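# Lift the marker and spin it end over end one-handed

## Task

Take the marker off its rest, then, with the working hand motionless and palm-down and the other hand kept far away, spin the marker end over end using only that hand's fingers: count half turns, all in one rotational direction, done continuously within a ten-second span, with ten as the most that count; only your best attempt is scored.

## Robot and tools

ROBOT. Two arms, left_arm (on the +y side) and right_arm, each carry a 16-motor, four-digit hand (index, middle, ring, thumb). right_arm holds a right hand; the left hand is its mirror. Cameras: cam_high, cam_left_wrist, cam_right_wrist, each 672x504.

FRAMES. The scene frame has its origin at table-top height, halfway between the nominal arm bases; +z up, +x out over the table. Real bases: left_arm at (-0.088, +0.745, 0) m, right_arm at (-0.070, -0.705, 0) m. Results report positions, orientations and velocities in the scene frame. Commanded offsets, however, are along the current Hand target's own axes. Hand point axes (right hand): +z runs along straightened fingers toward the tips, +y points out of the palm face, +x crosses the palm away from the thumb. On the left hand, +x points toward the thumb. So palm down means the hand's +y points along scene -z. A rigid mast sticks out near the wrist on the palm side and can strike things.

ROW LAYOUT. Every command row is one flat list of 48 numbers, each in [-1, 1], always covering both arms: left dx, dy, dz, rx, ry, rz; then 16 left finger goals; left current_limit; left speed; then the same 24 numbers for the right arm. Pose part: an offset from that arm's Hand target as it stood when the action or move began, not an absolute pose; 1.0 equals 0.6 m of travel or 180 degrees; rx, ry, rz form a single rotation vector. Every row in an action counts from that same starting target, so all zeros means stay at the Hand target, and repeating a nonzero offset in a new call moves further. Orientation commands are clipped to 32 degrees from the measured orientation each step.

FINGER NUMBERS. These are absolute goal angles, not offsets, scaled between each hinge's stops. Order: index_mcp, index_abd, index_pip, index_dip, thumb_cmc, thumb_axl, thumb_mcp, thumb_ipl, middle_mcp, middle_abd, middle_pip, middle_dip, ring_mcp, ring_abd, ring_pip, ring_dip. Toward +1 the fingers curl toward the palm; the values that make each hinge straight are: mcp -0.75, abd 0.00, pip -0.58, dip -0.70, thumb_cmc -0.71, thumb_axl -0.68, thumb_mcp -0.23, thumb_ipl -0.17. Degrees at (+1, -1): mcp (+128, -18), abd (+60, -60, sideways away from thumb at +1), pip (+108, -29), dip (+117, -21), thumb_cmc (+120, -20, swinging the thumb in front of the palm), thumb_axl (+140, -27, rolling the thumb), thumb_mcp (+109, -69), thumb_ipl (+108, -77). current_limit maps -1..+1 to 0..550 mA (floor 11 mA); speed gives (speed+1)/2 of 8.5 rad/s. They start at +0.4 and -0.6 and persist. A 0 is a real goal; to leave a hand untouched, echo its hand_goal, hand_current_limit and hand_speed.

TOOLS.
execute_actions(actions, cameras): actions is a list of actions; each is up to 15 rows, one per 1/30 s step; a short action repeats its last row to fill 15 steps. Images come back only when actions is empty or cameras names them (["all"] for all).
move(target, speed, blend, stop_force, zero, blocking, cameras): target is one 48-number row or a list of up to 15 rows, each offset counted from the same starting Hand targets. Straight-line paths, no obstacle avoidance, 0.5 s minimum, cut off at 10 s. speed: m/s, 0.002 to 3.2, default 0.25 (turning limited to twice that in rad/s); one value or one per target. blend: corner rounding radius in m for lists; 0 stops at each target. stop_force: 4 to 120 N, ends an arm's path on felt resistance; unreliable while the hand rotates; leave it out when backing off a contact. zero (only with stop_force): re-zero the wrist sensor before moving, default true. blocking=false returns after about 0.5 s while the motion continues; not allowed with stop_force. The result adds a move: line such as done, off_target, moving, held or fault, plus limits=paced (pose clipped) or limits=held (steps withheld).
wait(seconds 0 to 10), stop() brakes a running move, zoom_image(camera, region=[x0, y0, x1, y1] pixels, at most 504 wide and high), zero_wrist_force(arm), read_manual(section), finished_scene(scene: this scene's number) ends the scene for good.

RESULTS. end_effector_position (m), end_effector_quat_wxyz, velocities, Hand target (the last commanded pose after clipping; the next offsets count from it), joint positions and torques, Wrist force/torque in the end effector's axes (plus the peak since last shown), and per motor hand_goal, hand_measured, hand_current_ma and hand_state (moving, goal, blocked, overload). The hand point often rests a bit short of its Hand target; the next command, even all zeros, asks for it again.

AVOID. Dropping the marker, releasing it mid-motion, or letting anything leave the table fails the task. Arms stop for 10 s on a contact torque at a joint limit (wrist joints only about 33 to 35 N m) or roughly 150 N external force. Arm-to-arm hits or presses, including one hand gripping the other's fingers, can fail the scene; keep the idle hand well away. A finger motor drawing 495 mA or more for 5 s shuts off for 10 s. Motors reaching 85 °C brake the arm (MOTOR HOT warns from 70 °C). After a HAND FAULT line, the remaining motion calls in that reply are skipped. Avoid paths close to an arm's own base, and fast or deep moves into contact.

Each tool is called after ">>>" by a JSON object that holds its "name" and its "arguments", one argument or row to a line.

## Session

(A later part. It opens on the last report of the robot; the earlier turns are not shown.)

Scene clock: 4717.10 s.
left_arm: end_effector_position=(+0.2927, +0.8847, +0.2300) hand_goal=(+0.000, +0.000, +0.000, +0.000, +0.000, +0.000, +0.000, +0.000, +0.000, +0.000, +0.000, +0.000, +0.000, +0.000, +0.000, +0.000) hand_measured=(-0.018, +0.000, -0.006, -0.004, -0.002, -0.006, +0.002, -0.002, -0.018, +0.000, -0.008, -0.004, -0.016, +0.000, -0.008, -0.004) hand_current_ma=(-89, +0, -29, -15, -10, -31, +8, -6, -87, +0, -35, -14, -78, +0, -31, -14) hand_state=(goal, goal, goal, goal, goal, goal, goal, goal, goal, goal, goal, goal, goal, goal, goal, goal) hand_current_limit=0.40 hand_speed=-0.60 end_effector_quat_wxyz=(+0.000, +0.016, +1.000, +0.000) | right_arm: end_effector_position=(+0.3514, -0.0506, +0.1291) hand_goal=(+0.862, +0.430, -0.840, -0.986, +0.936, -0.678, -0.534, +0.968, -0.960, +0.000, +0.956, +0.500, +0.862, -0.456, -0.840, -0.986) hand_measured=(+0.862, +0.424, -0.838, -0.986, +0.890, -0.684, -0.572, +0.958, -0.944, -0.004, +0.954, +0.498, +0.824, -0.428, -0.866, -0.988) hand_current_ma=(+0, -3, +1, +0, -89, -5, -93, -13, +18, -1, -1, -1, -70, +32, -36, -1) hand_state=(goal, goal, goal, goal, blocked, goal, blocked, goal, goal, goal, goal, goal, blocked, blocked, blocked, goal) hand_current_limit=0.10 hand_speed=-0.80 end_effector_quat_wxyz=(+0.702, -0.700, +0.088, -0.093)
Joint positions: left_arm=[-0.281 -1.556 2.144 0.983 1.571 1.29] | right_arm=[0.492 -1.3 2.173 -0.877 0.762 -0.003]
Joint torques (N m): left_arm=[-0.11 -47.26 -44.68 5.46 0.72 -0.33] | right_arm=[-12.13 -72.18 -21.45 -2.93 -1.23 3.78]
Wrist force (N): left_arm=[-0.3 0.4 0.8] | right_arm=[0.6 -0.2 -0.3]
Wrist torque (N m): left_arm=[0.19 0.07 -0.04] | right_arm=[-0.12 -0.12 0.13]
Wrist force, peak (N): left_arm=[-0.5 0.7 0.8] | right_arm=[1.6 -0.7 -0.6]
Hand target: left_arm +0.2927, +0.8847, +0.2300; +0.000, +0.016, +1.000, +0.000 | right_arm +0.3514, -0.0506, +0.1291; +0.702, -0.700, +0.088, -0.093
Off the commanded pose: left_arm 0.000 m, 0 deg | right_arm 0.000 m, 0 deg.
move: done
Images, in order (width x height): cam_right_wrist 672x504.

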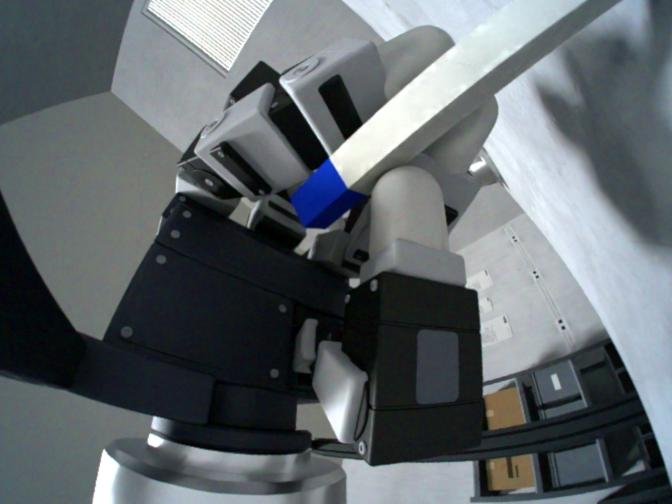

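>>> {"name": "move", "arguments": {
  "target": [0,0,0,0,0,0,0,0,0,0,0,0,0,0,0,0,0,0,0,0,0,0,0.4,-0.6, 0,0.09,0,0,0,0,0.863,0.43,-0.839,-0.986,0.937,-0.678,-0.534,0.968,-0.959,0,0.956,0.5,0.863,-0.455,-0.839,-0.986,0.1,-0.8],
  "speed": 0.02,
  "stop_force": 4,
  "cameras": ["cam_high","cam_right_wrist"]
}}

Scene clock: 4920.90 s.
left_arm: end_effector_position=(+0.2927, +0.8847, +0.2300) hand_goal=(+0.000, +0.000, +0.000, +0.000, +0.000, +0.000, +0.000, +0.000, +0.000, +0.000, +0.000, +0.000, +0.000, +0.000, +0.000, +0.000) hand_measured=(-0.018, +0.000, -0.006, -0.004, -0.002, -0.006, +0.002, -0.002, -0.018, +0.000, -0.008, -0.004, -0.016, +0.000, -0.008, -0.004) hand_current_ma=(-89, +0, -29, -15, -10, -31, +8, -6, -87, +0, -35, -14, -78, +0, -31, -14) hand_state=(goal, goal, goal, goal, goal, goal, goal, goal, goal, goal, goal, goal, goal, goal, goal, goal) hand_current_limit=0.40 hand_speed=-0.60 end_effector_quat_wxyz=(+0.000, +0.016, +1.000, +0.000) | right_arm: end_effector_position=(+0.3516, -0.0506, +0.0856) hand_goal=(+0.862, +0.430, -0.840, -0.986, +0.936, -0.678, -0.534, +0.968, -0.960, +0.000, +0.956, +0.500, +0.862, -0.456, -0.840, -0.986) hand_measured=(+0.862, +0.424, -0.838, -0.986, +0.890, -0.684, -0.564, +0.980, -0.946, -0.004, +0.954, +0.498, +0.818, -0.440, -0.868, -0.988) hand_current_ma=(+0, -3, +1, +0, -87, -6, -66, +18, +17, -1, -1, -1, -89, +15, -42, -1) hand_state=(goal, goal, goal, goal, blocked, goal, blocked, goal, goal, goal, goal, goal, blocked, goal, blocked, goal) hand_current_limit=0.10 hand_speed=-0.80 end_effector_quat_wxyz=(+0.702, -0.701, +0.088, -0.093)
Joint positions: left_arm=[-0.281 -1.556 2.144 0.983 1.571 1.29] | right_arm=[0.492 -1.231 2.192 -0.966 0.762 -0.003]
Joint torques (N m): left_arm=[0.4 -47.02 -43.61 5.51 0.53 -0.56] | right_arm=[-9.17 -76.92 -38.77 0.41 0.87 -1.9]
Wrist force (N): left_arm=[-0.1 0.3 -0.2] | right_arm=[0.5 -1.6 0.0]
Wrist torque (N m): left_arm=[0.28 0.03 -0.02] | right_arm=[-0.22 -0.11 0.07]
Wrist force, peak (N): left_arm=[-0.9 -0.6 0.5] | right_arm=[0.4 -14.9 -0.8]
Hand target: left_arm +0.2927, +0.8847, +0.2300; +0.000, +0.016, +1.000, +0.000 | right_arm +0.3516, -0.0506, +0.0856; +0.702, -0.700, +0.088, -0.093 (not the last commanded pose)
Off the commanded pose: left_arm 0.000 m, 0 deg | right_arm 0.011 m, 0 deg.
move: contact (right_arm)
Images, in order (width x height): cam_high 672x504, cam_right_wrist 672x504.

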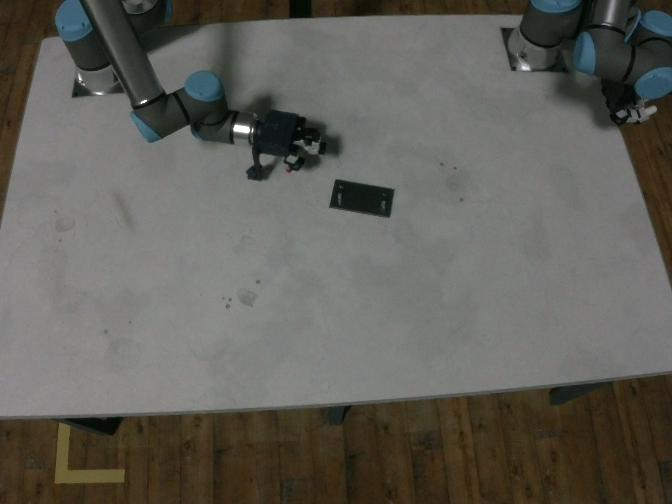

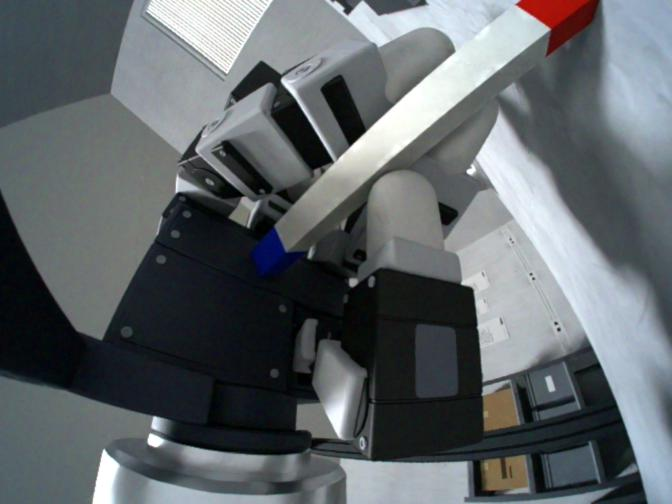

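>>> {"name": "move", "arguments": {
  "target": [
    [0,0,0,0,0,0,0,0,0,0,0,0,0,0,0,0,0,0,0,0,0,0,0.4,-0.6, 0,0,0,0,0,0,0.863,0.25,-0.839,-0.986,0.8,-0.678,-0.75,0.9,-0.959,0,0.956,0.5,0.863,-0.25,-0.839,-0.986,0.1,-0.94],
    [0,0,0,0,0,0,0,0,0,0,0,0,0,0,0,0,0,0,0,0,0,0,0.4,-0.6, 0,0,0,0,0,0,0.863,0.25,-0.839,-0.986,0.357,-0.678,-0.661,0.892,-0.959,0,0.956,0.5,0.863,-0.25,-0.839,-0.986,0.1,-0.9],
    [0,0,0,0,0,0,0,0,0,0,0,0,0,0,0,0,0,0,0,0,0,0,0.4,-0.6, 0,-0.1,0,0,0,0,0.863,0.25,-0.839,-0.986,-0.43,-0.678,-0.226,-0.168,-0.959,0,0.956,0.5,0.863,-0.25,-0.839,-0.986,0.1,-0.8]
  ],
  "speed": 0.06,
  "cameras": ["cam_high","cam_right_wrist"]
}}

>>> {"name": "zoom_image", "arguments": {
  "camera": "cam_high",
  "region": [210, 100, 350, 200]
}}

Scene clock: 4939.57 s.
left_arm: end_effector_position=(+0.2927, +0.8847, +0.2300) hand_goal=(+0.000, +0.000, +0.000, +0.000, +0.000, +0.000, +0.000, +0.000, +0.000, +0.000, +0.000, +0.000, +0.000, +0.000, +0.000, +0.000) hand_measured=(-0.018, +0.000, -0.006, -0.004, -0.002, -0.006, +0.002, -0.002, -0.018, +0.000, -0.008, -0.004, -0.016, +0.000, -0.008, -0.004) hand_current_ma=(-89, +0, -29, -15, -10, -31, +8, -6, -87, +0, -35, -14, -78, +0, -31, -14) hand_state=(goal, goal, goal, goal, goal, goal, goal, goal, goal, goal, goal, goal, goal, goal, goal, goal) hand_current_limit=0.40 hand_speed=-0.60 end_effector_quat_wxyz=(+0.000, +0.016, +1.000, +0.000) | right_arm: end_effector_position=(+0.3512, -0.0506, +0.1456) hand_goal=(+0.862, +0.250, -0.840, -0.986, -0.430, -0.678, -0.226, -0.168, -0.960, +0.000, +0.956, +0.500, +0.862, -0.250, -0.840, -0.986) hand_measured=(+0.862, +0.252, -0.838, -0.986, -0.414, -0.680, -0.228, -0.166, -0.946, -0.004, +0.954, +0.498, +0.856, -0.252, -0.842, -0.988) hand_current_ma=(+0, +1, +1, +0, +20, -1, -1, +1, +17, -1, -1, -1, -5, -1, -1, -1) hand_state=(goal, goal, goal, goal, goal, goal, goal, goal, goal, goal, goal, goal, goal, goal, goal, goal) hand_current_limit=0.10 hand_speed=-0.80 end_effector_quat_wxyz=(+0.702, -0.700, +0.088, -0.093)
Joint positions: left_arm=[-0.281 -1.556 2.144 0.983 1.571 1.29] | right_arm=[0.492 -1.325 2.164 -0.843 0.762 -0.003]
Joint torques (N m): left_arm=[-0.76 -47.12 -44.41 5.86 0.84 0.01] | right_arm=[-9.83 -73.48 -42.29 0.53 -1.31 -2.71]
Wrist force (N): left_arm=[-0.1 -0.2 0.5] | right_arm=[0.9 -0.9 -0.5]
Wrist torque (N m): left_arm=[0.15 0.04 -0.01] | right_arm=[-0.17 -0.16 0.07]
Wrist force, peak (N): left_arm=[-0.3 -0.2 1.1] | right_arm=[1.0 -3.7 0.1]
Hand target: left_arm +0.2927, +0.8847, +0.2300; +0.000, +0.016, +1.000, +0.000 | right_arm +0.3512, -0.0506, +0.1456; +0.702, -0.700, +0.088, -0.093
Off the commanded pose: left_arm 0.000 m, 0 deg | right_arm 0.000 m, 0 deg.
move: done
Images, in order (width x height): cam_high 672x504, cam_right_wrist 672x504.

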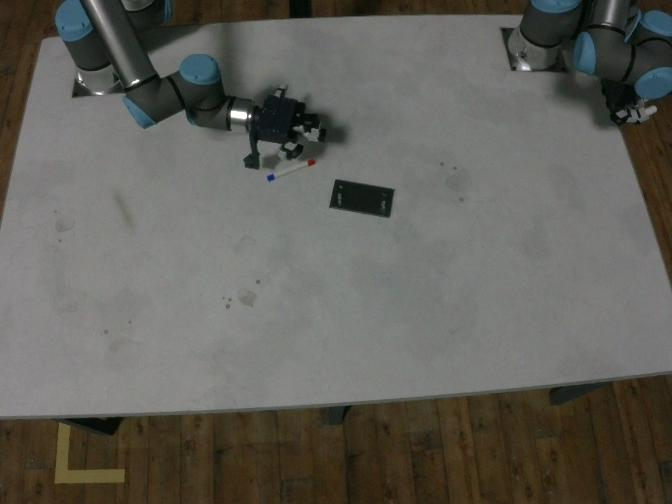

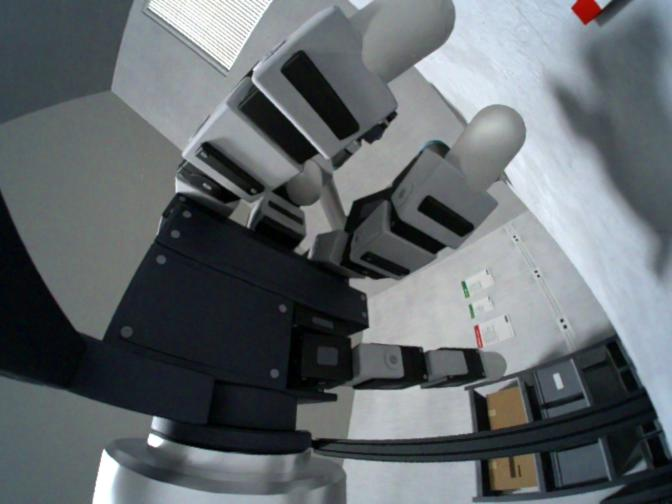

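Scaled by 3.600.

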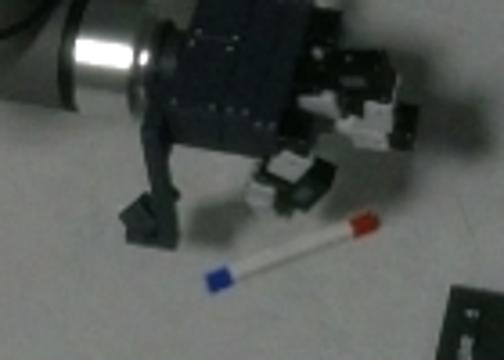

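>>> {"name": "move", "arguments": {
  "target": [0,0,0,0,0,0,0,0,0,0,0,0,0,0,0,0,0,0,0,0,0,0,0.4,-0.6, -0.0195,0.03,-0.0358,0,-0.1928,0,0.608,0.22,-0.576,-0.696,-0.43,-0.678,-0.226,-0.168,-0.959,0,0.956,0.5,0.608,-0.22,-0.576,-0.696,0,-0.8],
  "speed": 0.25
}}

>>> {"name": "move", "arguments": {
  "target": [0,0,0,0,0,0,0,0,0,0,0,0,0,0,0,0,0,0,0,0,0,0,0.4,-0.6, 0,0.05,0,-0.0555,0,0,0.608,0.22,-0.576,-0.696,-0.43,-0.678,-0.226,-0.168,-0.959,0,0.956,0.5,0.608,-0.22,-0.576,-0.696,0,-0.8],
  "speed": 0.2,
  "cameras": ["cam_high","cam_right_wrist"]
}}

>>> {"name": "zoom_image", "arguments": {
  "camera": "cam_high",
  "region": [230, 120, 330, 190]
}}

Scene clock: 5024.57 s.
left_arm: end_effector_position=(+0.2927, +0.8847, +0.2300) hand_goal=(+0.000, +0.000, +0.000, +0.000, +0.000, +0.000, +0.000, +0.000, +0.000, +0.000, +0.000, +0.000, +0.000, +0.000, +0.000, +0.000) hand_measured=(-0.018, +0.000, -0.006, -0.004, -0.002, -0.006, +0.002, -0.002, -0.018, +0.000, -0.008, -0.004, -0.016, +0.000, -0.008, -0.004) hand_current_ma=(-89, +0, -29, -15, -10, -31, +8, -6, -87, +0, -35, -14, -78, +0, -31, -14) hand_state=(goal, goal, goal, goal, goal, goal, goal, goal, goal, goal, goal, goal, goal, goal, goal, goal) hand_current_limit=0.40 hand_speed=-0.60 end_effector_quat_wxyz=(+0.000, +0.016, +1.000, +0.000) | right_arm: end_effector_position=(+0.3346, -0.0685, +0.1275) hand_goal=(+0.608, +0.220, -0.576, -0.696, -0.430, -0.678, -0.226, -0.168, -0.960, +0.000, +0.956, +0.500, +0.608, -0.220, -0.576, -0.696) hand_measured=(+0.610, +0.222, -0.578, -0.698, -0.414, -0.680, -0.228, -0.166, -0.946, -0.004, +0.954, +0.498, +0.610, -0.222, -0.578, -0.698) hand_current_ma=(+1, +1, -1, -1, +20, -1, -1, +1, +17, -1, -1, -1, +1, -1, -1, -1) hand_state=(goal, goal, goal, goal, goal, goal, goal, goal, goal, goal, goal, goal, goal, goal, goal, goal) hand_current_limit=0.00 hand_speed=-0.80 end_effector_quat_wxyz=(+0.697, -0.696, -0.125, +0.121)
Joint positions: left_arm=[-0.281 -1.556 2.144 0.983 1.571 1.29] | right_arm=[0.397 -1.172 1.979 -0.803 0.062 -0.011]
Joint torques (N m): left_arm=[0.75 -46.87 -44.07 5.45 0.53 -0.11] | right_arm=[12.44 -51.78 -44.41 1.64 -1.96 -3.46]
Wrist force (N): left_arm=[-0.4 0.2 0.6] | right_arm=[1.0 -0.6 -0.5]
Wrist torque (N m): left_arm=[0.19 0.08 -0.04] | right_arm=[-0.16 -0.17 0.12]
Wrist force, peak (N): left_arm=[-0.4 -0.3 1.2] | right_arm=[1.5 -1.1 -0.4]
Hand target: left_arm +0.2927, +0.8847, +0.2300; +0.000, +0.016, +1.000, +0.000 | right_arm +0.3346, -0.0684, +0.1275; +0.696, -0.696, -0.125, +0.121
Off the commanded pose: left_arm 0.000 m, 0 deg | right_arm 0.000 m, 0 deg.
move: done

Scene clock: 5026.87 s.
left_arm: end_effector_position=(+0.2927, +0.8847, +0.2300) hand_goal=(+0.000, +0.000, +0.000, +0.000, +0.000, +0.000, +0.000, +0.000, +0.000, +0.000, +0.000, +0.000, +0.000, +0.000, +0.000, +0.000) hand_measured=(-0.018, +0.000, -0.006, -0.004, -0.002, -0.006, +0.002, -0.002, -0.018, +0.000, -0.008, -0.004, -0.016, +0.000, -0.008, -0.004) hand_current_ma=(-89, +0, -29, -15, -10, -31, +8, -6, -87, +0, -35, -14, -78, +0, -31, -14) hand_state=(goal, goal, goal, goal, goal, goal, goal, goal, goal, goal, goal, goal, goal, goal, goal, goal) hand_current_limit=0.40 hand_speed=-0.60 end_effector_quat_wxyz=(+0.000, +0.016, +1.000, +0.000) | right_arm: end_effector_position=(+0.3348, -0.0684, +0.0975) hand_goal=(+0.608, +0.220, -0.576, -0.696, -0.430, -0.678, -0.226, -0.168, -0.960, +0.000, +0.956, +0.500, +0.608, -0.220, -0.576, -0.696) hand_measured=(+0.608, +0.222, -0.578, -0.698, -0.414, -0.680, -0.228, -0.166, -0.946, -0.004, +0.954, +0.498, +0.608, -0.222, -0.578, -0.698) hand_current_ma=(+0, +0, -1, -1, +19, -1, -1, +1, +17, -1, -1, -1, +0, +0, -1, -1) hand_state=(goal, goal, goal, goal, goal, goal, goal, goal, goal, goal, goal, goal, goal, goal, goal, goal) hand_current_limit=0.00 hand_speed=-0.80 end_effector_quat_wxyz=(-0.633, +0.754, +0.135, -0.109)
Joint positions: left_arm=[-0.281 -1.556 2.144 0.983 1.571 1.29] | right_arm=[0.426 -0.974 1.767 0.295 0.198 -1.087]
Joint torques (N m): left_arm=[1 -50.07 -44.4 5.96 0.55 -0.37] | right_arm=[13.6 -62.09 -39.46 5.73 1.43 -3.38]
Wrist force (N): left_arm=[-0.1 0.0 0.5] | right_arm=[0.8 -1.1 -0.6]
Wrist torque (N m): left_arm=[0.18 0.05 -0.01] | right_arm=[-0.16 -0.11 0.27]
Wrist force, peak (N): left_arm=[0.0 -0.3 0.9] | right_arm=[2.8 0.3 -0.6]
Hand target: left_arm +0.2927, +0.8847, +0.2300; +0.000, +0.016, +1.000, +0.000 | right_arm +0.3348, -0.0684, +0.0975; -0.633, +0.754, +0.135, -0.109
Off the commanded pose: left_arm 0.000 m, 0 deg | right_arm 0.000 m, 0 deg.
move: done
Images, in order (width x height): cam_high 672x504, cam_right_wrist 672x504.

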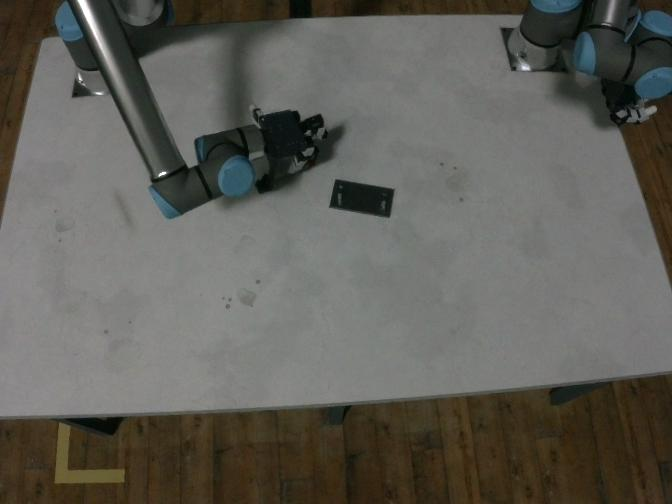

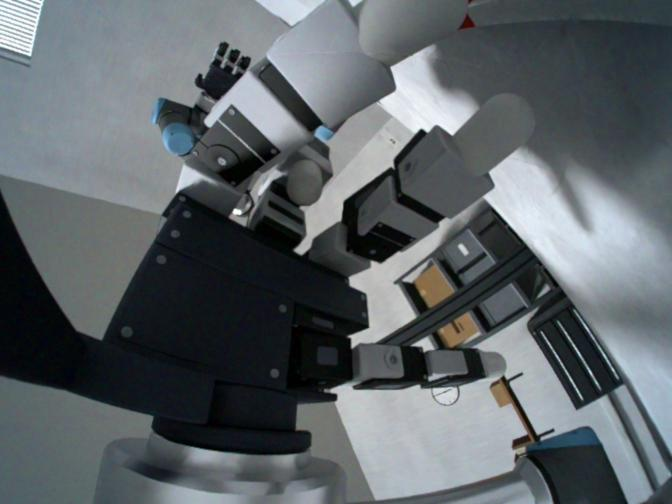

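Scaled by 5.040.

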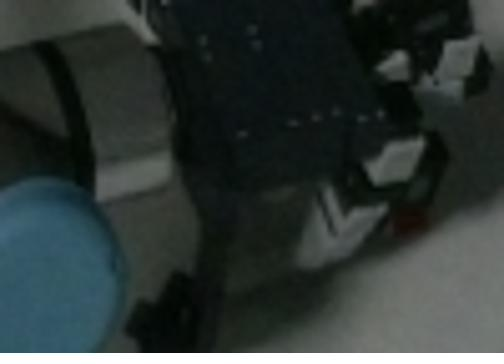

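>>> {"name": "move", "arguments": {
  "target": [0,0,0,0,0,0,0,0,0,0,0,0,0,0,0,0,0,0,0,0,0,0,0.4,-0.6, 0,0.0648,0.0114,0,0,0,0.608,0.22,-0.576,-0.696,-0.43,-0.678,-0.226,-0.168,-0.959,0,0.956,0.5,0.608,-0.22,-0.576,-0.696,0,-0.8],
  "speed": 0.06
}}

>>> {"name": "move", "arguments": {
  "target": [0,0,0,0,0,0,0,0,0,0,0,0,0,0,0,0,0,0,0,0,0,0,0.4,-0.6, 0,0.0246,0.0043,0,0,0,0.608,0.22,-0.576,-0.696,-0.43,-0.678,-0.226,-0.168,-0.959,0,0.956,0.5,0.608,-0.22,-0.576,-0.696,0,-0.8],
  "speed": 0.005,
  "stop_force": 4,
  "cameras": ["cam_high","cam_right_wrist"]
}}

>>> {"name": "zoom_image", "arguments": {
  "camera": "cam_high",
  "region": [230, 120, 330, 190]
}}

>>> {"name": "zoom_image", "arguments": {
  "camera": "cam_right_wrist",
  "region": [300, 0, 672, 260]
}}

Scene clock: 5036.07 s.
left_arm: end_effector_position=(+0.2927, +0.8847, +0.2300) hand_goal=(+0.000, +0.000, +0.000, +0.000, +0.000, +0.000, +0.000, +0.000, +0.000, +0.000, +0.000, +0.000, +0.000, +0.000, +0.000, +0.000) hand_measured=(-0.018, +0.000, -0.006, -0.004, -0.002, -0.006, +0.002, -0.002, -0.018, +0.000, -0.008, -0.004, -0.016, +0.000, -0.008, -0.004) hand_current_ma=(-89, +0, -29, -15, -10, -31, +8, -6, -87, +0, -35, -14, -78, +0, -31, -14) hand_state=(goal, goal, goal, goal, goal, goal, goal, goal, goal, goal, goal, goal, goal, goal, goal, goal) hand_current_limit=0.40 hand_speed=-0.60 end_effector_quat_wxyz=(+0.000, +0.016, +1.000, +0.000) | right_arm: end_effector_position=(+0.3351, -0.0683, +0.0581) hand_goal=(+0.608, +0.220, -0.576, -0.696, -0.430, -0.678, -0.226, -0.168, -0.960, +0.000, +0.956, +0.500, +0.608, -0.220, -0.576, -0.696) hand_measured=(+0.608, +0.222, -0.578, -0.698, -0.414, -0.680, -0.228, -0.166, -0.946, -0.004, +0.954, +0.498, +0.608, -0.222, -0.578, -0.698) hand_current_ma=(+0, +0, -1, -1, +19, -1, -1, +1, +17, -1, -1, -1, +0, +0, -1, -1) hand_state=(goal, goal, goal, goal, goal, goal, goal, goal, goal, goal, goal, goal, goal, goal, goal, goal) hand_current_limit=0.00 hand_speed=-0.80 end_effector_quat_wxyz=(-0.633, +0.754, +0.136, -0.109)
Joint positions: left_arm=[-0.281 -1.556 2.144 0.983 1.571 1.29] | right_arm=[0.426 -0.925 1.776 0.241 0.198 -1.091]
Joint torques (N m): left_arm=[1.95 -46.87 -44.77 5.88 0.55 -0.22] | right_arm=[-14.49 -67.29 -14.53 0.81 -3.74 2.54]
Wrist force (N): left_arm=[-0.6 -0.2 0.5] | right_arm=[0.8 -0.3 -0.2]
Wrist torque (N m): left_arm=[0.14 0.11 -0.05] | right_arm=[-0.09 -0.14 0.28]
Wrist force, peak (N): left_arm=[-0.3 0.1 1.0] | right_arm=[0.7 -1.7 -0.9]
Hand target: left_arm +0.2927, +0.8847, +0.2300; +0.000, +0.016, +1.000, +0.000 | right_arm +0.3351, -0.0683, +0.0580; -0.633, +0.754, +0.135, -0.109
Off the commanded pose: left_arm 0.000 m, 0 deg | right_arm 0.000 m, 0 deg.
move: done

Scene clock: 5038.50 s.
left_arm: end_effector_position=(+0.2927, +0.8847, +0.2300) hand_goal=(+0.000, +0.000, +0.000, +0.000, +0.000, +0.000, +0.000, +0.000, +0.000, +0.000, +0.000, +0.000, +0.000, +0.000, +0.000, +0.000) hand_measured=(-0.018, +0.000, -0.006, -0.004, -0.002, -0.006, +0.002, -0.002, -0.018, +0.000, -0.008, -0.004, -0.016, +0.000, -0.008, -0.004) hand_current_ma=(-89, +0, -29, -15, -10, -31, +8, -6, -87, +0, -35, -14, -78, +0, -31, -14) hand_state=(goal, goal, goal, goal, goal, goal, goal, goal, goal, goal, goal, goal, goal, goal, goal, goal) hand_current_limit=0.40 hand_speed=-0.60 end_effector_quat_wxyz=(+0.000, +0.016, +1.000, +0.000) | right_arm: end_effector_position=(+0.3351, -0.0683, +0.0517) hand_goal=(+0.608, +0.220, -0.576, -0.696, -0.430, -0.678, -0.226, -0.168, -0.960, +0.000, +0.956, +0.500, +0.608, -0.220, -0.576, -0.696) hand_measured=(+0.608, +0.222, -0.578, -0.698, -0.414, -0.680, -0.228, -0.166, -0.946, -0.004, +0.954, +0.498, +0.608, -0.222, -0.578, -0.698) hand_current_ma=(+0, +1, -1, -1, +19, -1, -1, +1, +17, -1, -1, -1, +0, +0, -1, -1) hand_state=(goal, goal, goal, goal, goal, goal, goal, goal, goal, goal, goal, goal, goal, goal, goal, goal) hand_current_limit=0.00 hand_speed=-0.80 end_effector_quat_wxyz=(-0.633, +0.754, +0.136, -0.109)
Joint positions: left_arm=[-0.281 -1.556 2.144 0.983 1.571 1.29] | right_arm=[0.426 -0.917 1.776 0.232 0.198 -1.091]
Joint torques (N m): left_arm=[-0.35 -47.95 -44.23 5.95 0.63 -0.3] | right_arm=[-15.77 -94.81 -19.73 4.59 1.57 -2.47]
Wrist force (N): left_arm=[0.1 -0.1 0.2] | right_arm=[0.0 -5.9 0.3]
Wrist torque (N m): left_arm=[0.18 0.02 0.01] | right_arm=[-0.32 -0.11 0.27]
Wrist force, peak (N): left_arm=[-0.7 1.0 0.3] | right_arm=[0.4 -8.4 0.1]
Hand target: left_arm +0.2927, +0.8847, +0.2300; +0.000, +0.016, +1.000, +0.000 | right_arm +0.3351, -0.0683, +0.0517; -0.633, +0.754, +0.136, -0.109 (not the last commanded pose)
Off the commanded pose: left_arm 0.000 m, 0 deg | right_arm 0.009 m, 0 deg.
move: contact (right_arm)
Images, in order (width x height): cam_high 672x504, cam_right_wrist 672x504.

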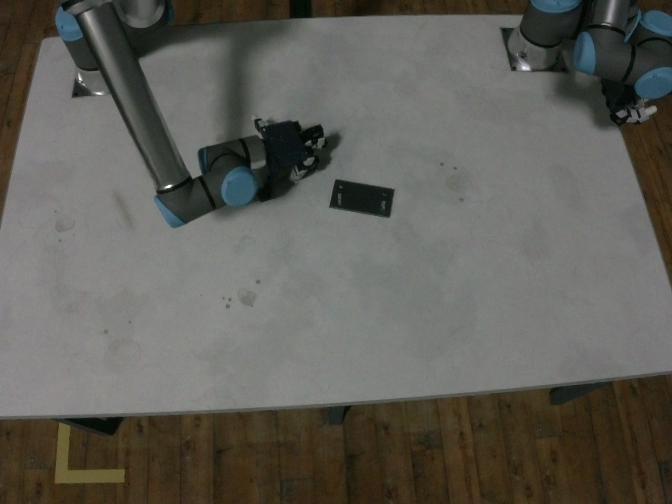

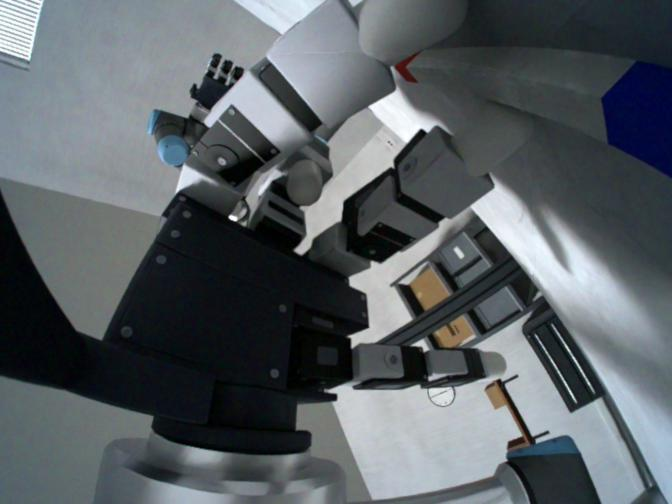

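Scaled by 5.040.

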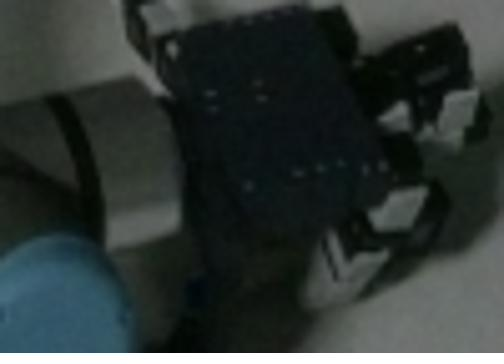

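Scaled by 1.355 from the camera's 672x504 image, which has a finer 960x720 frame.

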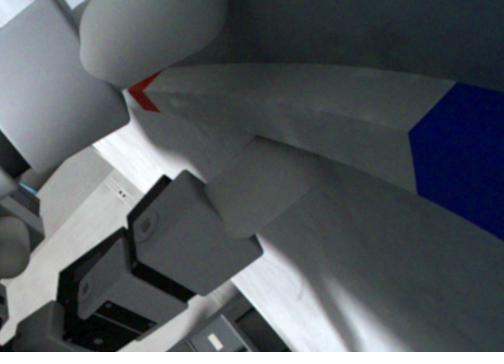

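>>> {"name": "move", "arguments": {
  "target": [
    [0,0,0,0,0,0,0,0,0,0,0,0,0,0,0,0,0,0,0,0,0,0,0.4,-0.6, 0,-0.0017,0,0,0,0,0.608,0.22,-0.576,-0.696,-0.43,-0.678,-0.226,-0.168,-0.959,0,0.956,0.5,0.608,-0.22,-0.576,-0.696,0,-0.94],
    [0,0,0,0,0,0,0,0,0,0,0,0,0,0,0,0,0,0,0,0,0,0,0.4,-0.6, 0,-0.0017,0,0,0,0,0.608,0.43,-0.576,-0.696,-0.43,-0.678,-0.226,-0.168,-0.959,0,0.956,0.5,0.608,-0.46,-0.576,-0.696,0,-0.94],
    [0,0,0,0,0,0,0,0,0,0,0,0,0,0,0,0,0,0,0,0,0,0,0.4,-0.6, 0,-0.12,-0.02,0,0,0,0.608,0.43,-0.576,-0.696,-0.43,-0.678,-0.226,-0.168,-0.959,0,0.956,0.5,0.608,-0.46,-0.576,-0.696,0,-0.94]
  ],
  "speed": 0.06
}}

>>> {"name": "move", "arguments": {
  "target": [0,0,0,0,0,0,0,0,0,0,0,0,0,0,0,0,0,0,0,0,0,0,0.4,-0.6, 0,-0.03,0,0,0.19,0.0343,0.608,0.43,-0.576,-0.696,-0.43,-0.678,-0.226,-0.168,-0.959,0,0.956,0.5,0.608,-0.46,-0.576,-0.696,0,-0.94],
  "speed": 0.2,
  "cameras": ["cam_high","cam_right_wrist"]
}}

Scene clock: 5051.13 s.
left_arm: end_effector_position=(+0.2927, +0.8847, +0.2300) hand_goal=(+0.000, +0.000, +0.000, +0.000, +0.000, +0.000, +0.000, +0.000, +0.000, +0.000, +0.000, +0.000, +0.000, +0.000, +0.000, +0.000) hand_measured=(-0.018, +0.000, -0.006, -0.004, -0.002, -0.006, +0.002, -0.002, -0.018, +0.000, -0.008, -0.004, -0.016, +0.000, -0.008, -0.004) hand_current_ma=(-89, +0, -29, -15, -10, -31, +8, -6, -87, +0, -35, -14, -78, +0, -31, -14) hand_state=(goal, goal, goal, goal, goal, goal, goal, goal, goal, goal, goal, goal, goal, goal, goal, goal) hand_current_limit=0.40 hand_speed=-0.60 end_effector_quat_wxyz=(+0.000, +0.016, +1.000, +0.000) | right_arm: end_effector_position=(+0.3344, -0.0678, +0.1246) hand_goal=(+0.608, +0.430, -0.576, -0.696, -0.430, -0.678, -0.226, -0.168, -0.960, +0.000, +0.956, +0.500, +0.608, -0.460, -0.576, -0.696) hand_measured=(+0.606, +0.326, -0.578, -0.698, -0.414, -0.680, -0.228, -0.166, -0.946, -0.004, +0.954, +0.498, +0.608, -0.318, -0.578, -0.698) hand_current_ma=(+0, -234, -1, -1, +19, -1, -1, +1, +17, -1, -1, -1, +0, +275, -1, -1) hand_state=(goal, blocked, goal, goal, goal, goal, goal, goal, goal, goal, goal, goal, goal, blocked, goal, goal) hand_current_limit=0.00 hand_speed=-0.94 end_effector_quat_wxyz=(-0.633, +0.754, +0.135, -0.109)
Joint positions: left_arm=[-0.281 -1.556 2.144 0.983 1.571 1.29] | right_arm=[0.427 -1.006 1.758 0.333 0.198 -1.085]
Joint torques (N m): left_arm=[1.11 -46.21 -44.27 6.28 0.28 -0.47] | right_arm=[11 -94.84 -41.27 5.86 0.43 -2.62]
Wrist force (N): left_arm=[0.0 -0.1 0.7] | right_arm=[0.8 -0.2 -0.6]
Wrist torque (N m): left_arm=[0.13 0.03 -0.01] | right_arm=[-0.06 -0.12 0.29]
Wrist force, peak (N): left_arm=[0.2 0.3 1.1] | right_arm=[0.3 -6.4 0.0]
Hand target: left_arm +0.2927, +0.8847, +0.2300; +0.000, +0.016, +1.000, +0.000 | right_arm +0.3344, -0.0678, +0.1247; -0.633, +0.754, +0.136, -0.109
Off the commanded pose: left_arm 0.000 m, 0 deg | right_arm 0.000 m, 0 deg.
move: done

Scene clock: 5053.27 s.
left_arm: end_effector_position=(+0.2927, +0.8847, +0.2300) hand_goal=(+0.000, +0.000, +0.000, +0.000, +0.000, +0.000, +0.000, +0.000, +0.000, +0.000, +0.000, +0.000, +0.000, +0.000, +0.000, +0.000) hand_measured=(-0.018, +0.000, -0.006, -0.004, -0.002, -0.006, +0.002, -0.002, -0.018, +0.000, -0.008, -0.004, -0.016, +0.000, -0.008, -0.004) hand_current_ma=(-89, +0, -29, -15, -10, -31, +8, -6, -87, +0, -35, -14, -78, +0, -31, -14) hand_state=(goal, goal, goal, goal, goal, goal, goal, goal, goal, goal, goal, goal, goal, goal, goal, goal) hand_current_limit=0.40 hand_speed=-0.60 end_effector_quat_wxyz=(+0.000, +0.016, +1.000, +0.000) | right_arm: end_effector_position=(+0.3332, -0.0649, +0.1425) hand_goal=(+0.608, +0.430, -0.576, -0.696, -0.430, -0.678, -0.226, -0.168, -0.960, +0.000, +0.956, +0.500, +0.608, -0.460, -0.576, -0.696) hand_measured=(+0.606, +0.326, -0.578, -0.698, -0.414, -0.680, -0.228, -0.166, -0.946, -0.004, +0.954, +0.498, +0.608, -0.318, -0.578, -0.698) hand_current_ma=(-1, -233, -1, -1, +18, -1, +0, +1, +16, -1, -1, -1, +0, +275, -1, -1) hand_state=(goal, blocked, goal, goal, goal, goal, goal, goal, goal, goal, goal, goal, goal, blocked, goal, goal) hand_current_limit=0.00 hand_speed=-0.94 end_effector_quat_wxyz=(-0.638, +0.759, -0.097, +0.084)
Joint positions: left_arm=[-0.281 -1.556 2.144 0.983 1.571 1.29] | right_arm=[0.51 -1.343 2.1 -0.516 0.797 -0.174]
Joint torques (N m): left_arm=[0.69 -47.34 -44.5 5.84 0.58 -0.04] | right_arm=[10.65 -73.2 -22.27 -2.25 2.13 3.76]
Wrist force (N): left_arm=[-0.2 -0.1 0.4] | right_arm=[1.7 -0.6 -0.3]
Wrist torque (N m): left_arm=[0.17 0.06 -0.02] | right_arm=[-0.12 -0.26 0.13]
Wrist force, peak (N): left_arm=[-0.4 -0.2 0.9] | right_arm=[1.7 -0.7 0.0]
Hand target: left_arm +0.2927, +0.8847, +0.2300; +0.000, +0.016, +1.000, +0.000 | right_arm +0.3332, -0.0649, +0.1425; -0.638, +0.759, -0.097, +0.084
Off the commanded pose: left_arm 0.000 m, 0 deg | right_arm 0.000 m, 0 deg.
move: done
Images, in order (width x height): cam_high 672x504, cam_right_wrist 672x504.

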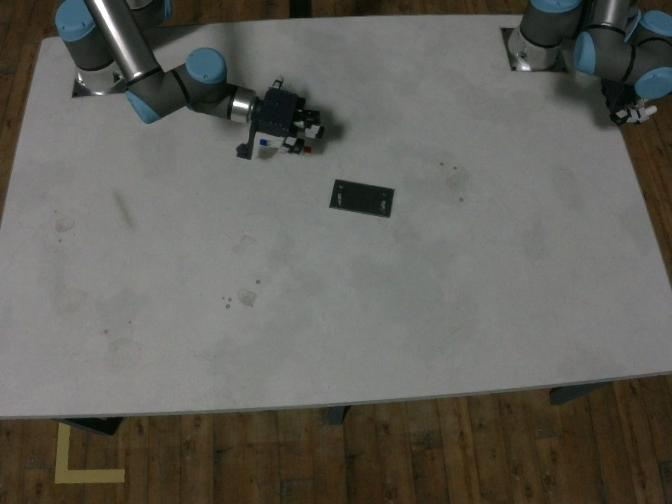

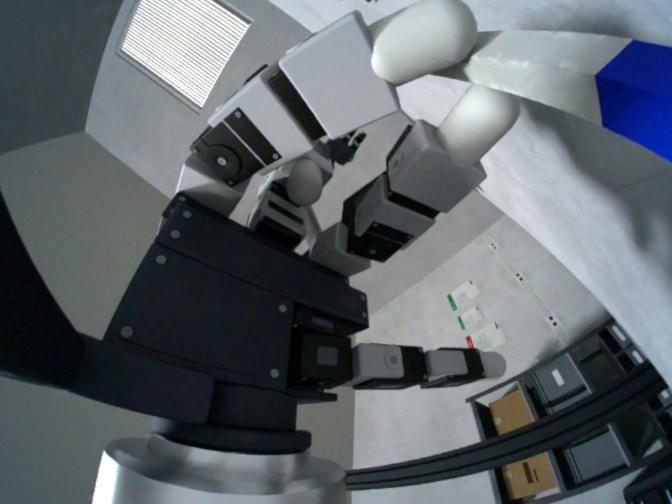

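>>> {"name": "move", "arguments": {
  "target": [
    [0,0,0,0,0,0,0,0,0,0,0,0,0,0,0,0,0,0,0,0,0,0,0.4,-0.6, 0.115,-0.032,0.3982,0,0,0,0.608,0.43,-0.576,-0.696,-0.43,-0.678,-0.226,-0.168,-0.959,0,0.956,0.5,0.608,-0.46,-0.576,-0.696,0,-0.94],
    [0,0,0,0,0,0,0,0,0,0,0,0,0,0,0,0,0,0,0,0,0,0,0.4,-0.6, 0.115,0.0115,0.4059,0,0,0,0.608,0.43,-0.576,-0.696,-0.43,-0.678,-0.226,-0.168,-0.959,0,0.956,0.5,0.608,-0.46,-0.576,-0.696,0,-0.94]
  ],
  "speed": [0.25,0.06]
}}

>>> {"name": "move", "arguments": {
  "target": [0,0,0,0,0,0,0,0,0,0,0,0,0,0,0,0,0,0,0,0,0,0,0.4,-0.6, 0,0.0213,0.0038,0,0,0,0.608,0.43,-0.576,-0.696,-0.43,-0.678,-0.226,-0.168,-0.959,0,0.956,0.5,0.608,-0.46,-0.576,-0.696,0,-0.94],
  "speed": 0.004,
  "stop_force": 4,
  "cameras": ["cam_high","cam_right_wrist"]
}}

>>> {"name": "zoom_image", "arguments": {
  "camera": "cam_high",
  "region": [310, 150, 410, 220]
}}

>>> {"name": "zoom_image", "arguments": {
  "camera": "cam_right_wrist",
  "region": [400, 0, 672, 260]
}}

Scene clock: 5079.33 s.
left_arm: end_effector_position=(+0.2927, +0.8847, +0.2300) hand_goal=(+0.000, +0.000, +0.000, +0.000, +0.000, +0.000, +0.000, +0.000, +0.000, +0.000, +0.000, +0.000, +0.000, +0.000, +0.000, +0.000) hand_measured=(-0.018, +0.000, -0.006, -0.004, -0.002, -0.006, +0.002, -0.002, -0.018, +0.000, -0.008, -0.004, -0.016, +0.000, -0.008, -0.004) hand_current_ma=(-89, +0, -29, -15, -10, -31, +8, -6, -87, +0, -35, -14, -78, +0, -31, -14) hand_state=(goal, goal, goal, goal, goal, goal, goal, goal, goal, goal, goal, goal, goal, goal, goal, goal) hand_current_limit=0.40 hand_speed=-0.60 end_effector_quat_wxyz=(+0.000, +0.016, +1.000, +0.000) | right_arm: end_effector_position=(+0.4608, +0.1485, +0.0944) hand_goal=(+0.608, +0.430, -0.576, -0.696, -0.430, -0.678, -0.226, -0.168, -0.960, +0.000, +0.956, +0.500, +0.608, -0.460, -0.576, -0.696) hand_measured=(+0.606, +0.326, -0.578, -0.698, -0.414, -0.680, -0.226, -0.166, -0.946, -0.004, +0.954, +0.498, +0.606, -0.318, -0.578, -0.698) hand_current_ma=(-1, -233, -1, -1, +18, -1, +0, +1, +16, -1, -1, -1, -1, +275, -1, -1) hand_state=(goal, blocked, goal, goal, goal, goal, goal, goal, goal, goal, goal, goal, goal, blocked, goal, goal) hand_current_limit=0.00 hand_speed=-0.94 end_effector_quat_wxyz=(-0.638, +0.759, -0.097, +0.084)
Joint positions: left_arm=[-0.281 -1.556 2.144 0.983 1.571 1.29] | right_arm=[0.669 -0.963 1.613 -0.439 0.951 -0.128]
Joint torques (N m): left_arm=[1.63 -47.07 -45.37 5.97 0.92 -0.33] | right_arm=[7.76 -75.14 -25.72 -2.6 0.86 0.13]
Wrist force (N): left_arm=[0.1 -0.4 0.6] | right_arm=[0.8 -0.9 -0.6]
Wrist torque (N m): left_arm=[0.11 0.02 0.02] | right_arm=[-0.12 -0.13 0.07]
Wrist force, peak (N): left_arm=[-0.3 -0.1 1.2] | right_arm=[1.7 -1.2 1.6]
Hand target: left_arm +0.2927, +0.8847, +0.2300; +0.000, +0.016, +1.000, +0.000 | right_arm +0.4608, +0.1484, +0.0943; -0.638, +0.759, -0.097, +0.084
Off the commanded pose: left_arm 0.000 m, 0 deg | right_arm 0.000 m, 0 deg.
move: done

Scene clock: 5081.30 s.
left_arm: end_effector_position=(+0.2927, +0.8847, +0.2300) hand_goal=(+0.000, +0.000, +0.000, +0.000, +0.000, +0.000, +0.000, +0.000, +0.000, +0.000, +0.000, +0.000, +0.000, +0.000, +0.000, +0.000) hand_measured=(-0.018, +0.000, -0.006, -0.004, -0.002, -0.006, +0.002, -0.002, -0.018, +0.000, -0.008, -0.004, -0.016, +0.000, -0.008, -0.004) hand_current_ma=(-89, +0, -29, -15, -10, -31, +8, -6, -87, +0, -35, -14, -78, +0, -31, -14) hand_state=(goal, goal, goal, goal, goal, goal, goal, goal, goal, goal, goal, goal, goal, goal, goal, goal) hand_current_limit=0.40 hand_speed=-0.60 end_effector_quat_wxyz=(+0.000, +0.016, +1.000, +0.000) | right_arm: end_effector_position=(+0.4607, +0.1484, +0.0890) hand_goal=(+0.608, +0.430, -0.576, -0.696, -0.430, -0.678, -0.226, -0.168, -0.960, +0.000, +0.956, +0.500, +0.608, -0.460, -0.576, -0.696) hand_measured=(+0.612, +0.332, -0.574, -0.696, -0.414, -0.680, -0.226, -0.166, -0.946, -0.004, +0.954, +0.498, +0.610, -0.318, -0.576, -0.696) hand_current_ma=(+2, -217, +1, +0, +18, -1, +0, +1, +16, -1, -1, -1, +0, +275, +0, +0) hand_state=(goal, blocked, goal, goal, goal, goal, goal, goal, goal, goal, goal, goal, goal, blocked, goal, goal) hand_current_limit=0.00 hand_speed=-0.94 end_effector_quat_wxyz=(-0.638, +0.759, -0.097, +0.084)
Joint positions: left_arm=[-0.281 -1.556 2.144 0.983 1.571 1.29] | right_arm=[0.669 -0.958 1.616 -0.446 0.951 -0.128]
Joint torques (N m): left_arm=[-1.28 -47.15 -45.41 5.98 0.56 -0.38] | right_arm=[-0.61 -101.51 -33.17 1.1 -0.97 2.52]
Wrist force (N): left_arm=[-0.2 0.1 0.3] | right_arm=[1.5 -4.8 -0.3]
Wrist torque (N m): left_arm=[0.19 0.05 -0.02] | right_arm=[-0.29 -0.16 -0.05]
Wrist force, peak (N): left_arm=[-0.8 -0.4 0.6] | right_arm=[2.0 -5.1 0.0]
Hand target: left_arm +0.2927, +0.8847, +0.2300; +0.000, +0.016, +1.000, +0.000 | right_arm +0.4608, +0.1485, +0.0891; -0.638, +0.759, -0.097, +0.084 (not the last commanded pose)
Off the commanded pose: left_arm 0.000 m, 0 deg | right_arm 0.008 m, 0 deg.
move: contact (right_arm)
Images, in order (width x height): cam_high 672x504, cam_right_wrist 672x504.

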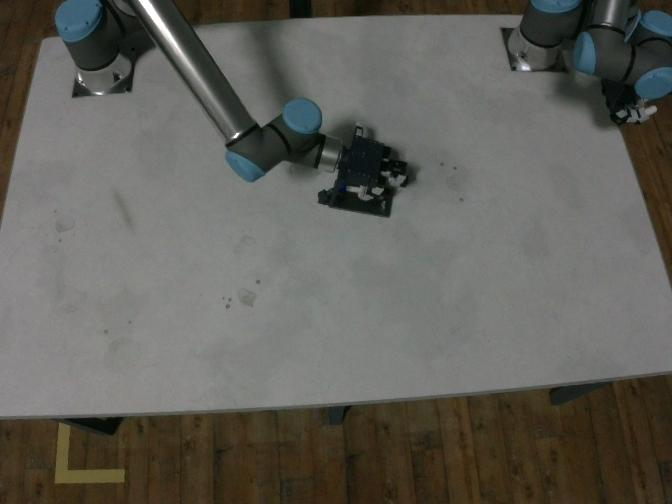

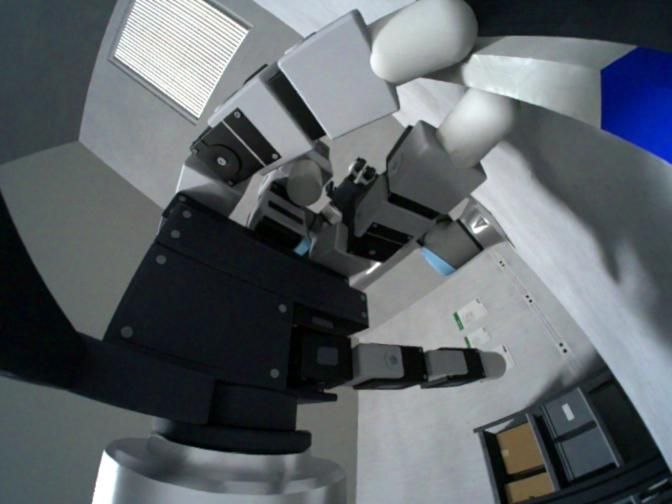

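Scaled by 5.040.

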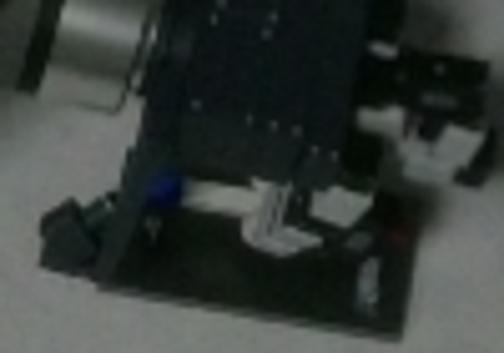

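Scaled by 1.853 from the camera's 672x504 image, which has a finer 960x720 frame.

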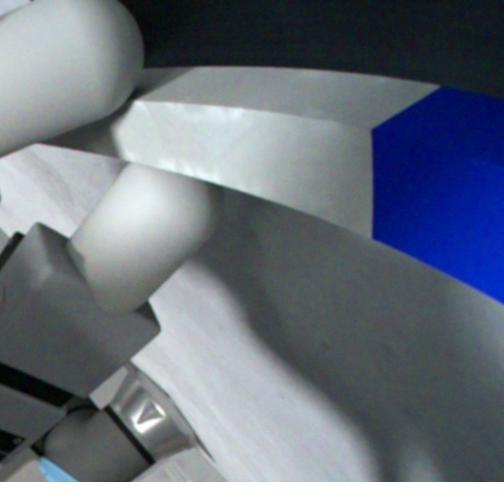

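>>> {"name": "move", "arguments": {
  "target": [
    [0,0,0,0,0,0,0,0,0,0,0,0,0,0,0,0,0,0,0,0,0,0,0.4,-0.6, 0,-0.006,-0.001,0,0,0,0.608,0.43,-0.576,-0.696,-0.43,-0.678,-0.226,-0.168,-0.959,0,0.956,0.5,0.608,-0.46,-0.576,-0.696,0,-0.94],
    [0,0,0,0,0,0,0,0,0,0,0,0,0,0,0,0,0,0,0,0,0,0,0.4,-0.6, -0.0012,-0.006,-0.001,0,-0.0098,-0.0017,0.608,0.43,-0.576,-0.696,-0.43,-0.678,-0.226,-0.168,-0.959,0,0.956,0.5,0.608,-0.46,-0.576,-0.696,0,-0.94]
  ],
  "speed": 0.03
}}

>>> {"name": "move", "arguments": {
  "target": [0,0,0,0,0,0,0,0,0,0,0,0,0,0,0,0,0,0,0,0,0,0,0.4,-0.6, 0,0.0213,0.0038,0,0,0,0.608,0.43,-0.576,-0.696,-0.43,-0.678,-0.226,-0.168,-0.959,0,0.956,0.5,0.608,-0.46,-0.576,-0.696,0,-0.94],
  "speed": 0.004,
  "stop_force": 4
}}

Scene clock: 5095.27 s.
left_arm: end_effector_position=(+0.2927, +0.8847, +0.2300) hand_goal=(+0.000, +0.000, +0.000, +0.000, +0.000, +0.000, +0.000, +0.000, +0.000, +0.000, +0.000, +0.000, +0.000, +0.000, +0.000, +0.000) hand_measured=(-0.018, +0.000, -0.006, -0.004, -0.002, -0.006, +0.002, -0.002, -0.018, +0.000, -0.008, -0.004, -0.016, +0.000, -0.008, -0.004) hand_current_ma=(-89, +0, -29, -15, -10, -31, +8, -6, -87, +0, -35, -14, -78, +0, -31, -14) hand_state=(goal, goal, goal, goal, goal, goal, goal, goal, goal, goal, goal, goal, goal, goal, goal, goal) hand_current_limit=0.40 hand_speed=-0.60 end_effector_quat_wxyz=(+0.000, +0.016, +1.000, +0.000) | right_arm: end_effector_position=(+0.4601, +0.1487, +0.0928) hand_goal=(+0.608, +0.430, -0.576, -0.696, -0.430, -0.678, -0.226, -0.168, -0.960, +0.000, +0.956, +0.500, +0.608, -0.460, -0.576, -0.696) hand_measured=(+0.608, +0.332, -0.574, -0.696, -0.414, -0.680, -0.226, -0.166, -0.946, -0.004, +0.954, +0.498, +0.606, -0.318, -0.576, -0.696) hand_current_ma=(+0, -217, +1, +0, +18, -1, +0, +1, +16, -1, -1, -1, -1, +275, +0, +0) hand_state=(goal, blocked, goal, goal, goal, goal, goal, goal, goal, goal, goal, goal, goal, blocked, goal, goal) hand_current_limit=0.00 hand_speed=-0.94 end_effector_quat_wxyz=(-0.639, +0.761, -0.085, +0.074)
Joint positions: left_arm=[-0.281 -1.556 2.144 0.983 1.571 1.29] | right_arm=[0.663 -0.956 1.605 -0.431 0.915 -0.138]
Joint torques (N m): left_arm=[0.31 -49.59 -45.01 5.93 0.85 -0.4] | right_arm=[-15.2 -72.99 -49.25 0.93 -1.5 -2.34]
Wrist force (N): left_arm=[-0.2 -0.1 0.3] | right_arm=[0.5 -1.1 -0.5]
Wrist torque (N m): left_arm=[0.18 0.05 -0.01] | right_arm=[-0.16 -0.11 0.04]
Wrist force, peak (N): left_arm=[0.1 0.0 1.0] | right_arm=[1.8 -5.0 -0.5]
Hand target: left_arm +0.2927, +0.8847, +0.2300; +0.000, +0.016, +1.000, +0.000 | right_arm +0.4601, +0.1487, +0.0928; -0.639, +0.761, -0.085, +0.074
Off the commanded pose: left_arm 0.000 m, 0 deg | right_arm 0.000 m, 0 deg.
move: done

Scene clock: 5097.07 s.
left_arm: end_effector_position=(+0.2927, +0.8847, +0.2300) hand_goal=(+0.000, +0.000, +0.000, +0.000, +0.000, +0.000, +0.000, +0.000, +0.000, +0.000, +0.000, +0.000, +0.000, +0.000, +0.000, +0.000) hand_measured=(-0.018, +0.000, -0.006, -0.004, -0.002, -0.006, +0.002, -0.002, -0.018, +0.000, -0.008, -0.004, -0.016, +0.000, -0.008, -0.004) hand_current_ma=(-89, +0, -29, -15, -10, -31, +8, -6, -87, +0, -35, -14, -78, +0, -31, -14) hand_state=(goal, goal, goal, goal, goal, goal, goal, goal, goal, goal, goal, goal, goal, goal, goal, goal) hand_current_limit=0.40 hand_speed=-0.60 end_effector_quat_wxyz=(+0.000, +0.016, +1.000, +0.000) | right_arm: end_effector_position=(+0.4601, +0.1487, +0.0883) hand_goal=(+0.608, +0.430, -0.576, -0.696, -0.430, -0.678, -0.226, -0.168, -0.960, +0.000, +0.956, +0.500, +0.608, -0.460, -0.576, -0.696) hand_measured=(+0.612, +0.332, -0.574, -0.696, -0.414, -0.680, -0.226, -0.166, -0.946, -0.004, +0.954, +0.498, +0.610, -0.318, -0.574, -0.696) hand_current_ma=(+3, -217, +1, +0, +18, -1, +0, +1, +16, -1, -1, -1, +1, +275, +1, +0) hand_state=(goal, blocked, goal, goal, goal, goal, goal, goal, goal, goal, goal, goal, goal, blocked, goal, goal) hand_current_limit=0.00 hand_speed=-0.94 end_effector_quat_wxyz=(-0.639, +0.761, -0.085, +0.074)
Joint positions: left_arm=[-0.281 -1.556 2.144 0.983 1.571 1.29] | right_arm=[0.663 -0.951 1.607 -0.437 0.915 -0.138]
Joint torques (N m): left_arm=[0.4 -46.25 -44.66 6.04 0.98 -0.83] | right_arm=[-13.09 -99.81 -33.19 0.86 -1.82 -2.46]
Wrist force (N): left_arm=[-0.6 0.3 0.1] | right_arm=[1.3 -4.9 -0.8]
Wrist torque (N m): left_arm=[0.25 0.10 -0.07] | right_arm=[-0.27 -0.17 -0.03]
Wrist force, peak (N): left_arm=[-0.3 0.1 0.8] | right_arm=[1.6 -5.2 -0.6]
Hand target: left_arm +0.2927, +0.8847, +0.2300; +0.000, +0.016, +1.000, +0.000 | right_arm +0.4601, +0.1487, +0.0885; -0.640, +0.760, -0.085, +0.074 (not the last commanded pose)
Off the commanded pose: left_arm 0.000 m, 0 deg | right_arm 0.009 m, 0 deg.
move: contact (right_arm)

>>> {"name": "move", "arguments": {
  "target": [
    [0,0,0,0,0,0,0,0,0,0,0,0,0,0,0,0,0,0,0,0,0,0,0.4,-0.6, 0,0,0,0,0,0,0.608,0.25,-0.576,-0.696,-0.43,-0.678,-0.226,-0.168,-0.959,0,0.956,0.5,0.608,-0.25,-0.576,-0.696,0,-0.94],
    [0,0,0,0,0,0,0,0,0,0,0,0,0,0,0,0,0,0,0,0,0,0,0.4,-0.6, 0,0,0,0,0,0,0.608,0.22,-0.576,-0.696,-0.43,-0.678,-0.226,-0.168,-0.959,0,0.956,0.5,0.608,-0.22,-0.576,-0.696,0,-0.94],
    [0,0,0,0,0,0,0,0,0,0,0,0,0,0,0,0,0,0,0,0,0,0,0.4,-0.6, 0.0005,0.0053,-0.0063,0.0555,0.0098,0.0017,0.608,0.22,-0.576,-0.696,-0.43,-0.678,-0.226,-0.168,-0.959,0,0.956,0.5,0.608,-0.22,-0.576,-0.696,0,-0.94]
  ],
  "speed": 0.05,
  "cameras": ["cam_high","cam_right_wrist"]
}}

>>> {"name": "zoom_image", "arguments": {
  "camera": "cam_high",
  "region": [310, 150, 410, 220]
}}

>>> {"name": "zoom_image", "arguments": {
  "camera": "cam_right_wrist",
  "region": [400, 0, 672, 260]
}}

Scene clock: 5131.80 s.
left_arm: end_effector_position=(+0.2927, +0.8847, +0.2300) hand_goal=(+0.000, +0.000, +0.000, +0.000, +0.000, +0.000, +0.000, +0.000, +0.000, +0.000, +0.000, +0.000, +0.000, +0.000, +0.000, +0.000) hand_measured=(-0.018, +0.000, -0.006, -0.004, -0.002, -0.006, +0.002, -0.002, -0.018, +0.000, -0.008, -0.004, -0.016, +0.000, -0.008, -0.004) hand_current_ma=(-89, +0, -29, -15, -10, -31, +8, -6, -87, +0, -35, -14, -78, +0, -31, -14) hand_state=(goal, goal, goal, goal, goal, goal, goal, goal, goal, goal, goal, goal, goal, goal, goal, goal) hand_current_limit=0.40 hand_speed=-0.60 end_effector_quat_wxyz=(+0.000, +0.016, +1.000, +0.000) | right_arm: end_effector_position=(+0.4595, +0.1445, +0.0860) hand_goal=(+0.608, +0.220, -0.576, -0.696, -0.430, -0.678, -0.226, -0.168, -0.960, +0.000, +0.956, +0.500, +0.608, -0.220, -0.576, -0.696) hand_measured=(+0.608, +0.222, -0.574, -0.696, -0.414, -0.680, -0.226, -0.166, -0.946, -0.004, +0.954, +0.498, +0.608, -0.222, -0.574, -0.696) hand_current_ma=(+0, +1, +1, +0, +18, -1, +0, +1, +16, -1, -1, -1, +0, -1, +1, +0) hand_state=(goal, goal, goal, goal, goal, goal, goal, goal, goal, goal, goal, goal, goal, goal, goal, goal) hand_current_limit=0.00 hand_speed=-0.94 end_effector_quat_wxyz=(+0.702, -0.701, +0.090, -0.091)
Joint positions: left_arm=[-0.281 -1.556 2.144 0.983 1.571 1.29] | right_arm=[0.651 -0.971 1.736 -0.768 0.922 0.001]
Joint torques (N m): left_arm=[-1.23 -46.84 -45.1 6.06 0.94 -0.29] | right_arm=[-12.66 -104.03 -23.52 -3.7 2.08 3.58]
Wrist force (N): left_arm=[0.2 0.3 0.5] | right_arm=[0.7 -1.0 -0.3]
Wrist torque (N m): left_arm=[0.21 0.01 0.01] | right_arm=[-0.22 -0.14 0.09]
Wrist force, peak (N): left_arm=[-0.6 -0.4 0.9] | right_arm=[1.7 -5.1 -0.8]
Hand target: left_arm +0.2927, +0.8847, +0.2300; +0.000, +0.016, +1.000, +0.000 | right_arm +0.4595, +0.1445, +0.0860; +0.702, -0.700, +0.090, -0.091
Off the commanded pose: left_arm 0.000 m, 0 deg | right_arm 0.000 m, 0 deg.
move: done
Images, in order (width x height): cam_high 672x504, cam_right_wrist 672x504.

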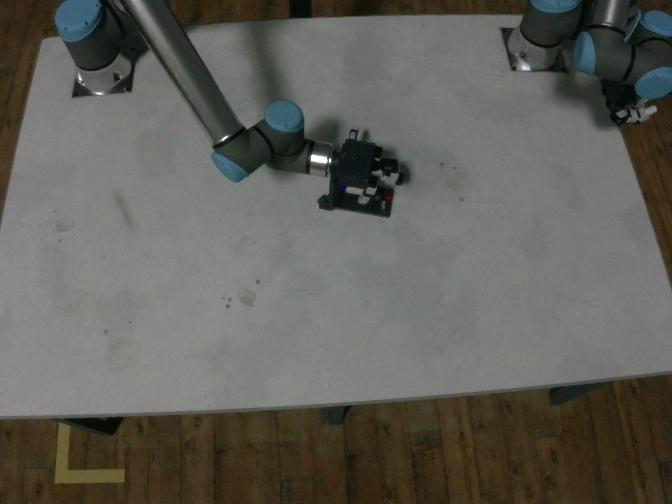

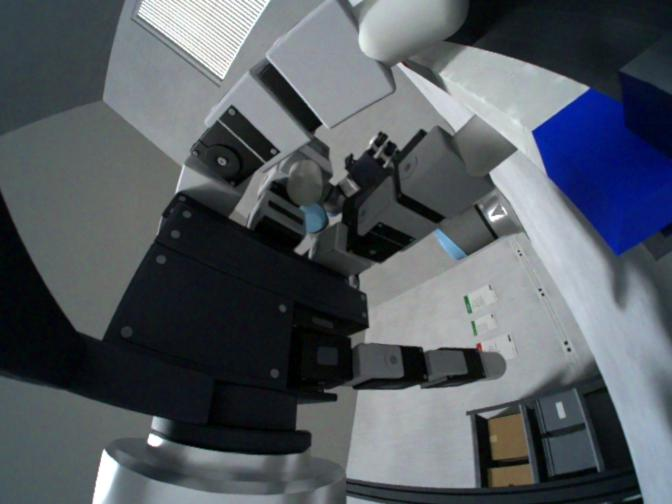

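Scaled by 5.040.

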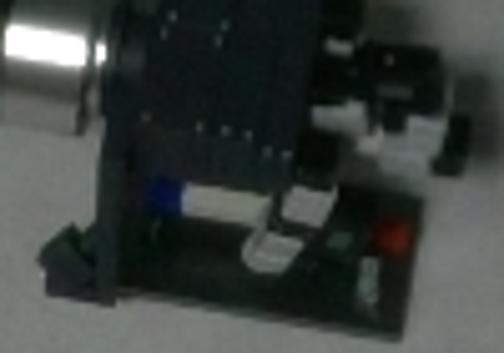

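Scaled by 1.853 from the camera's 672x504 image, which has a finer 960x720 frame.

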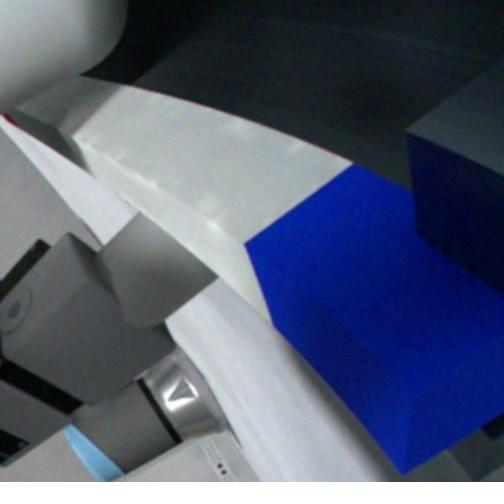

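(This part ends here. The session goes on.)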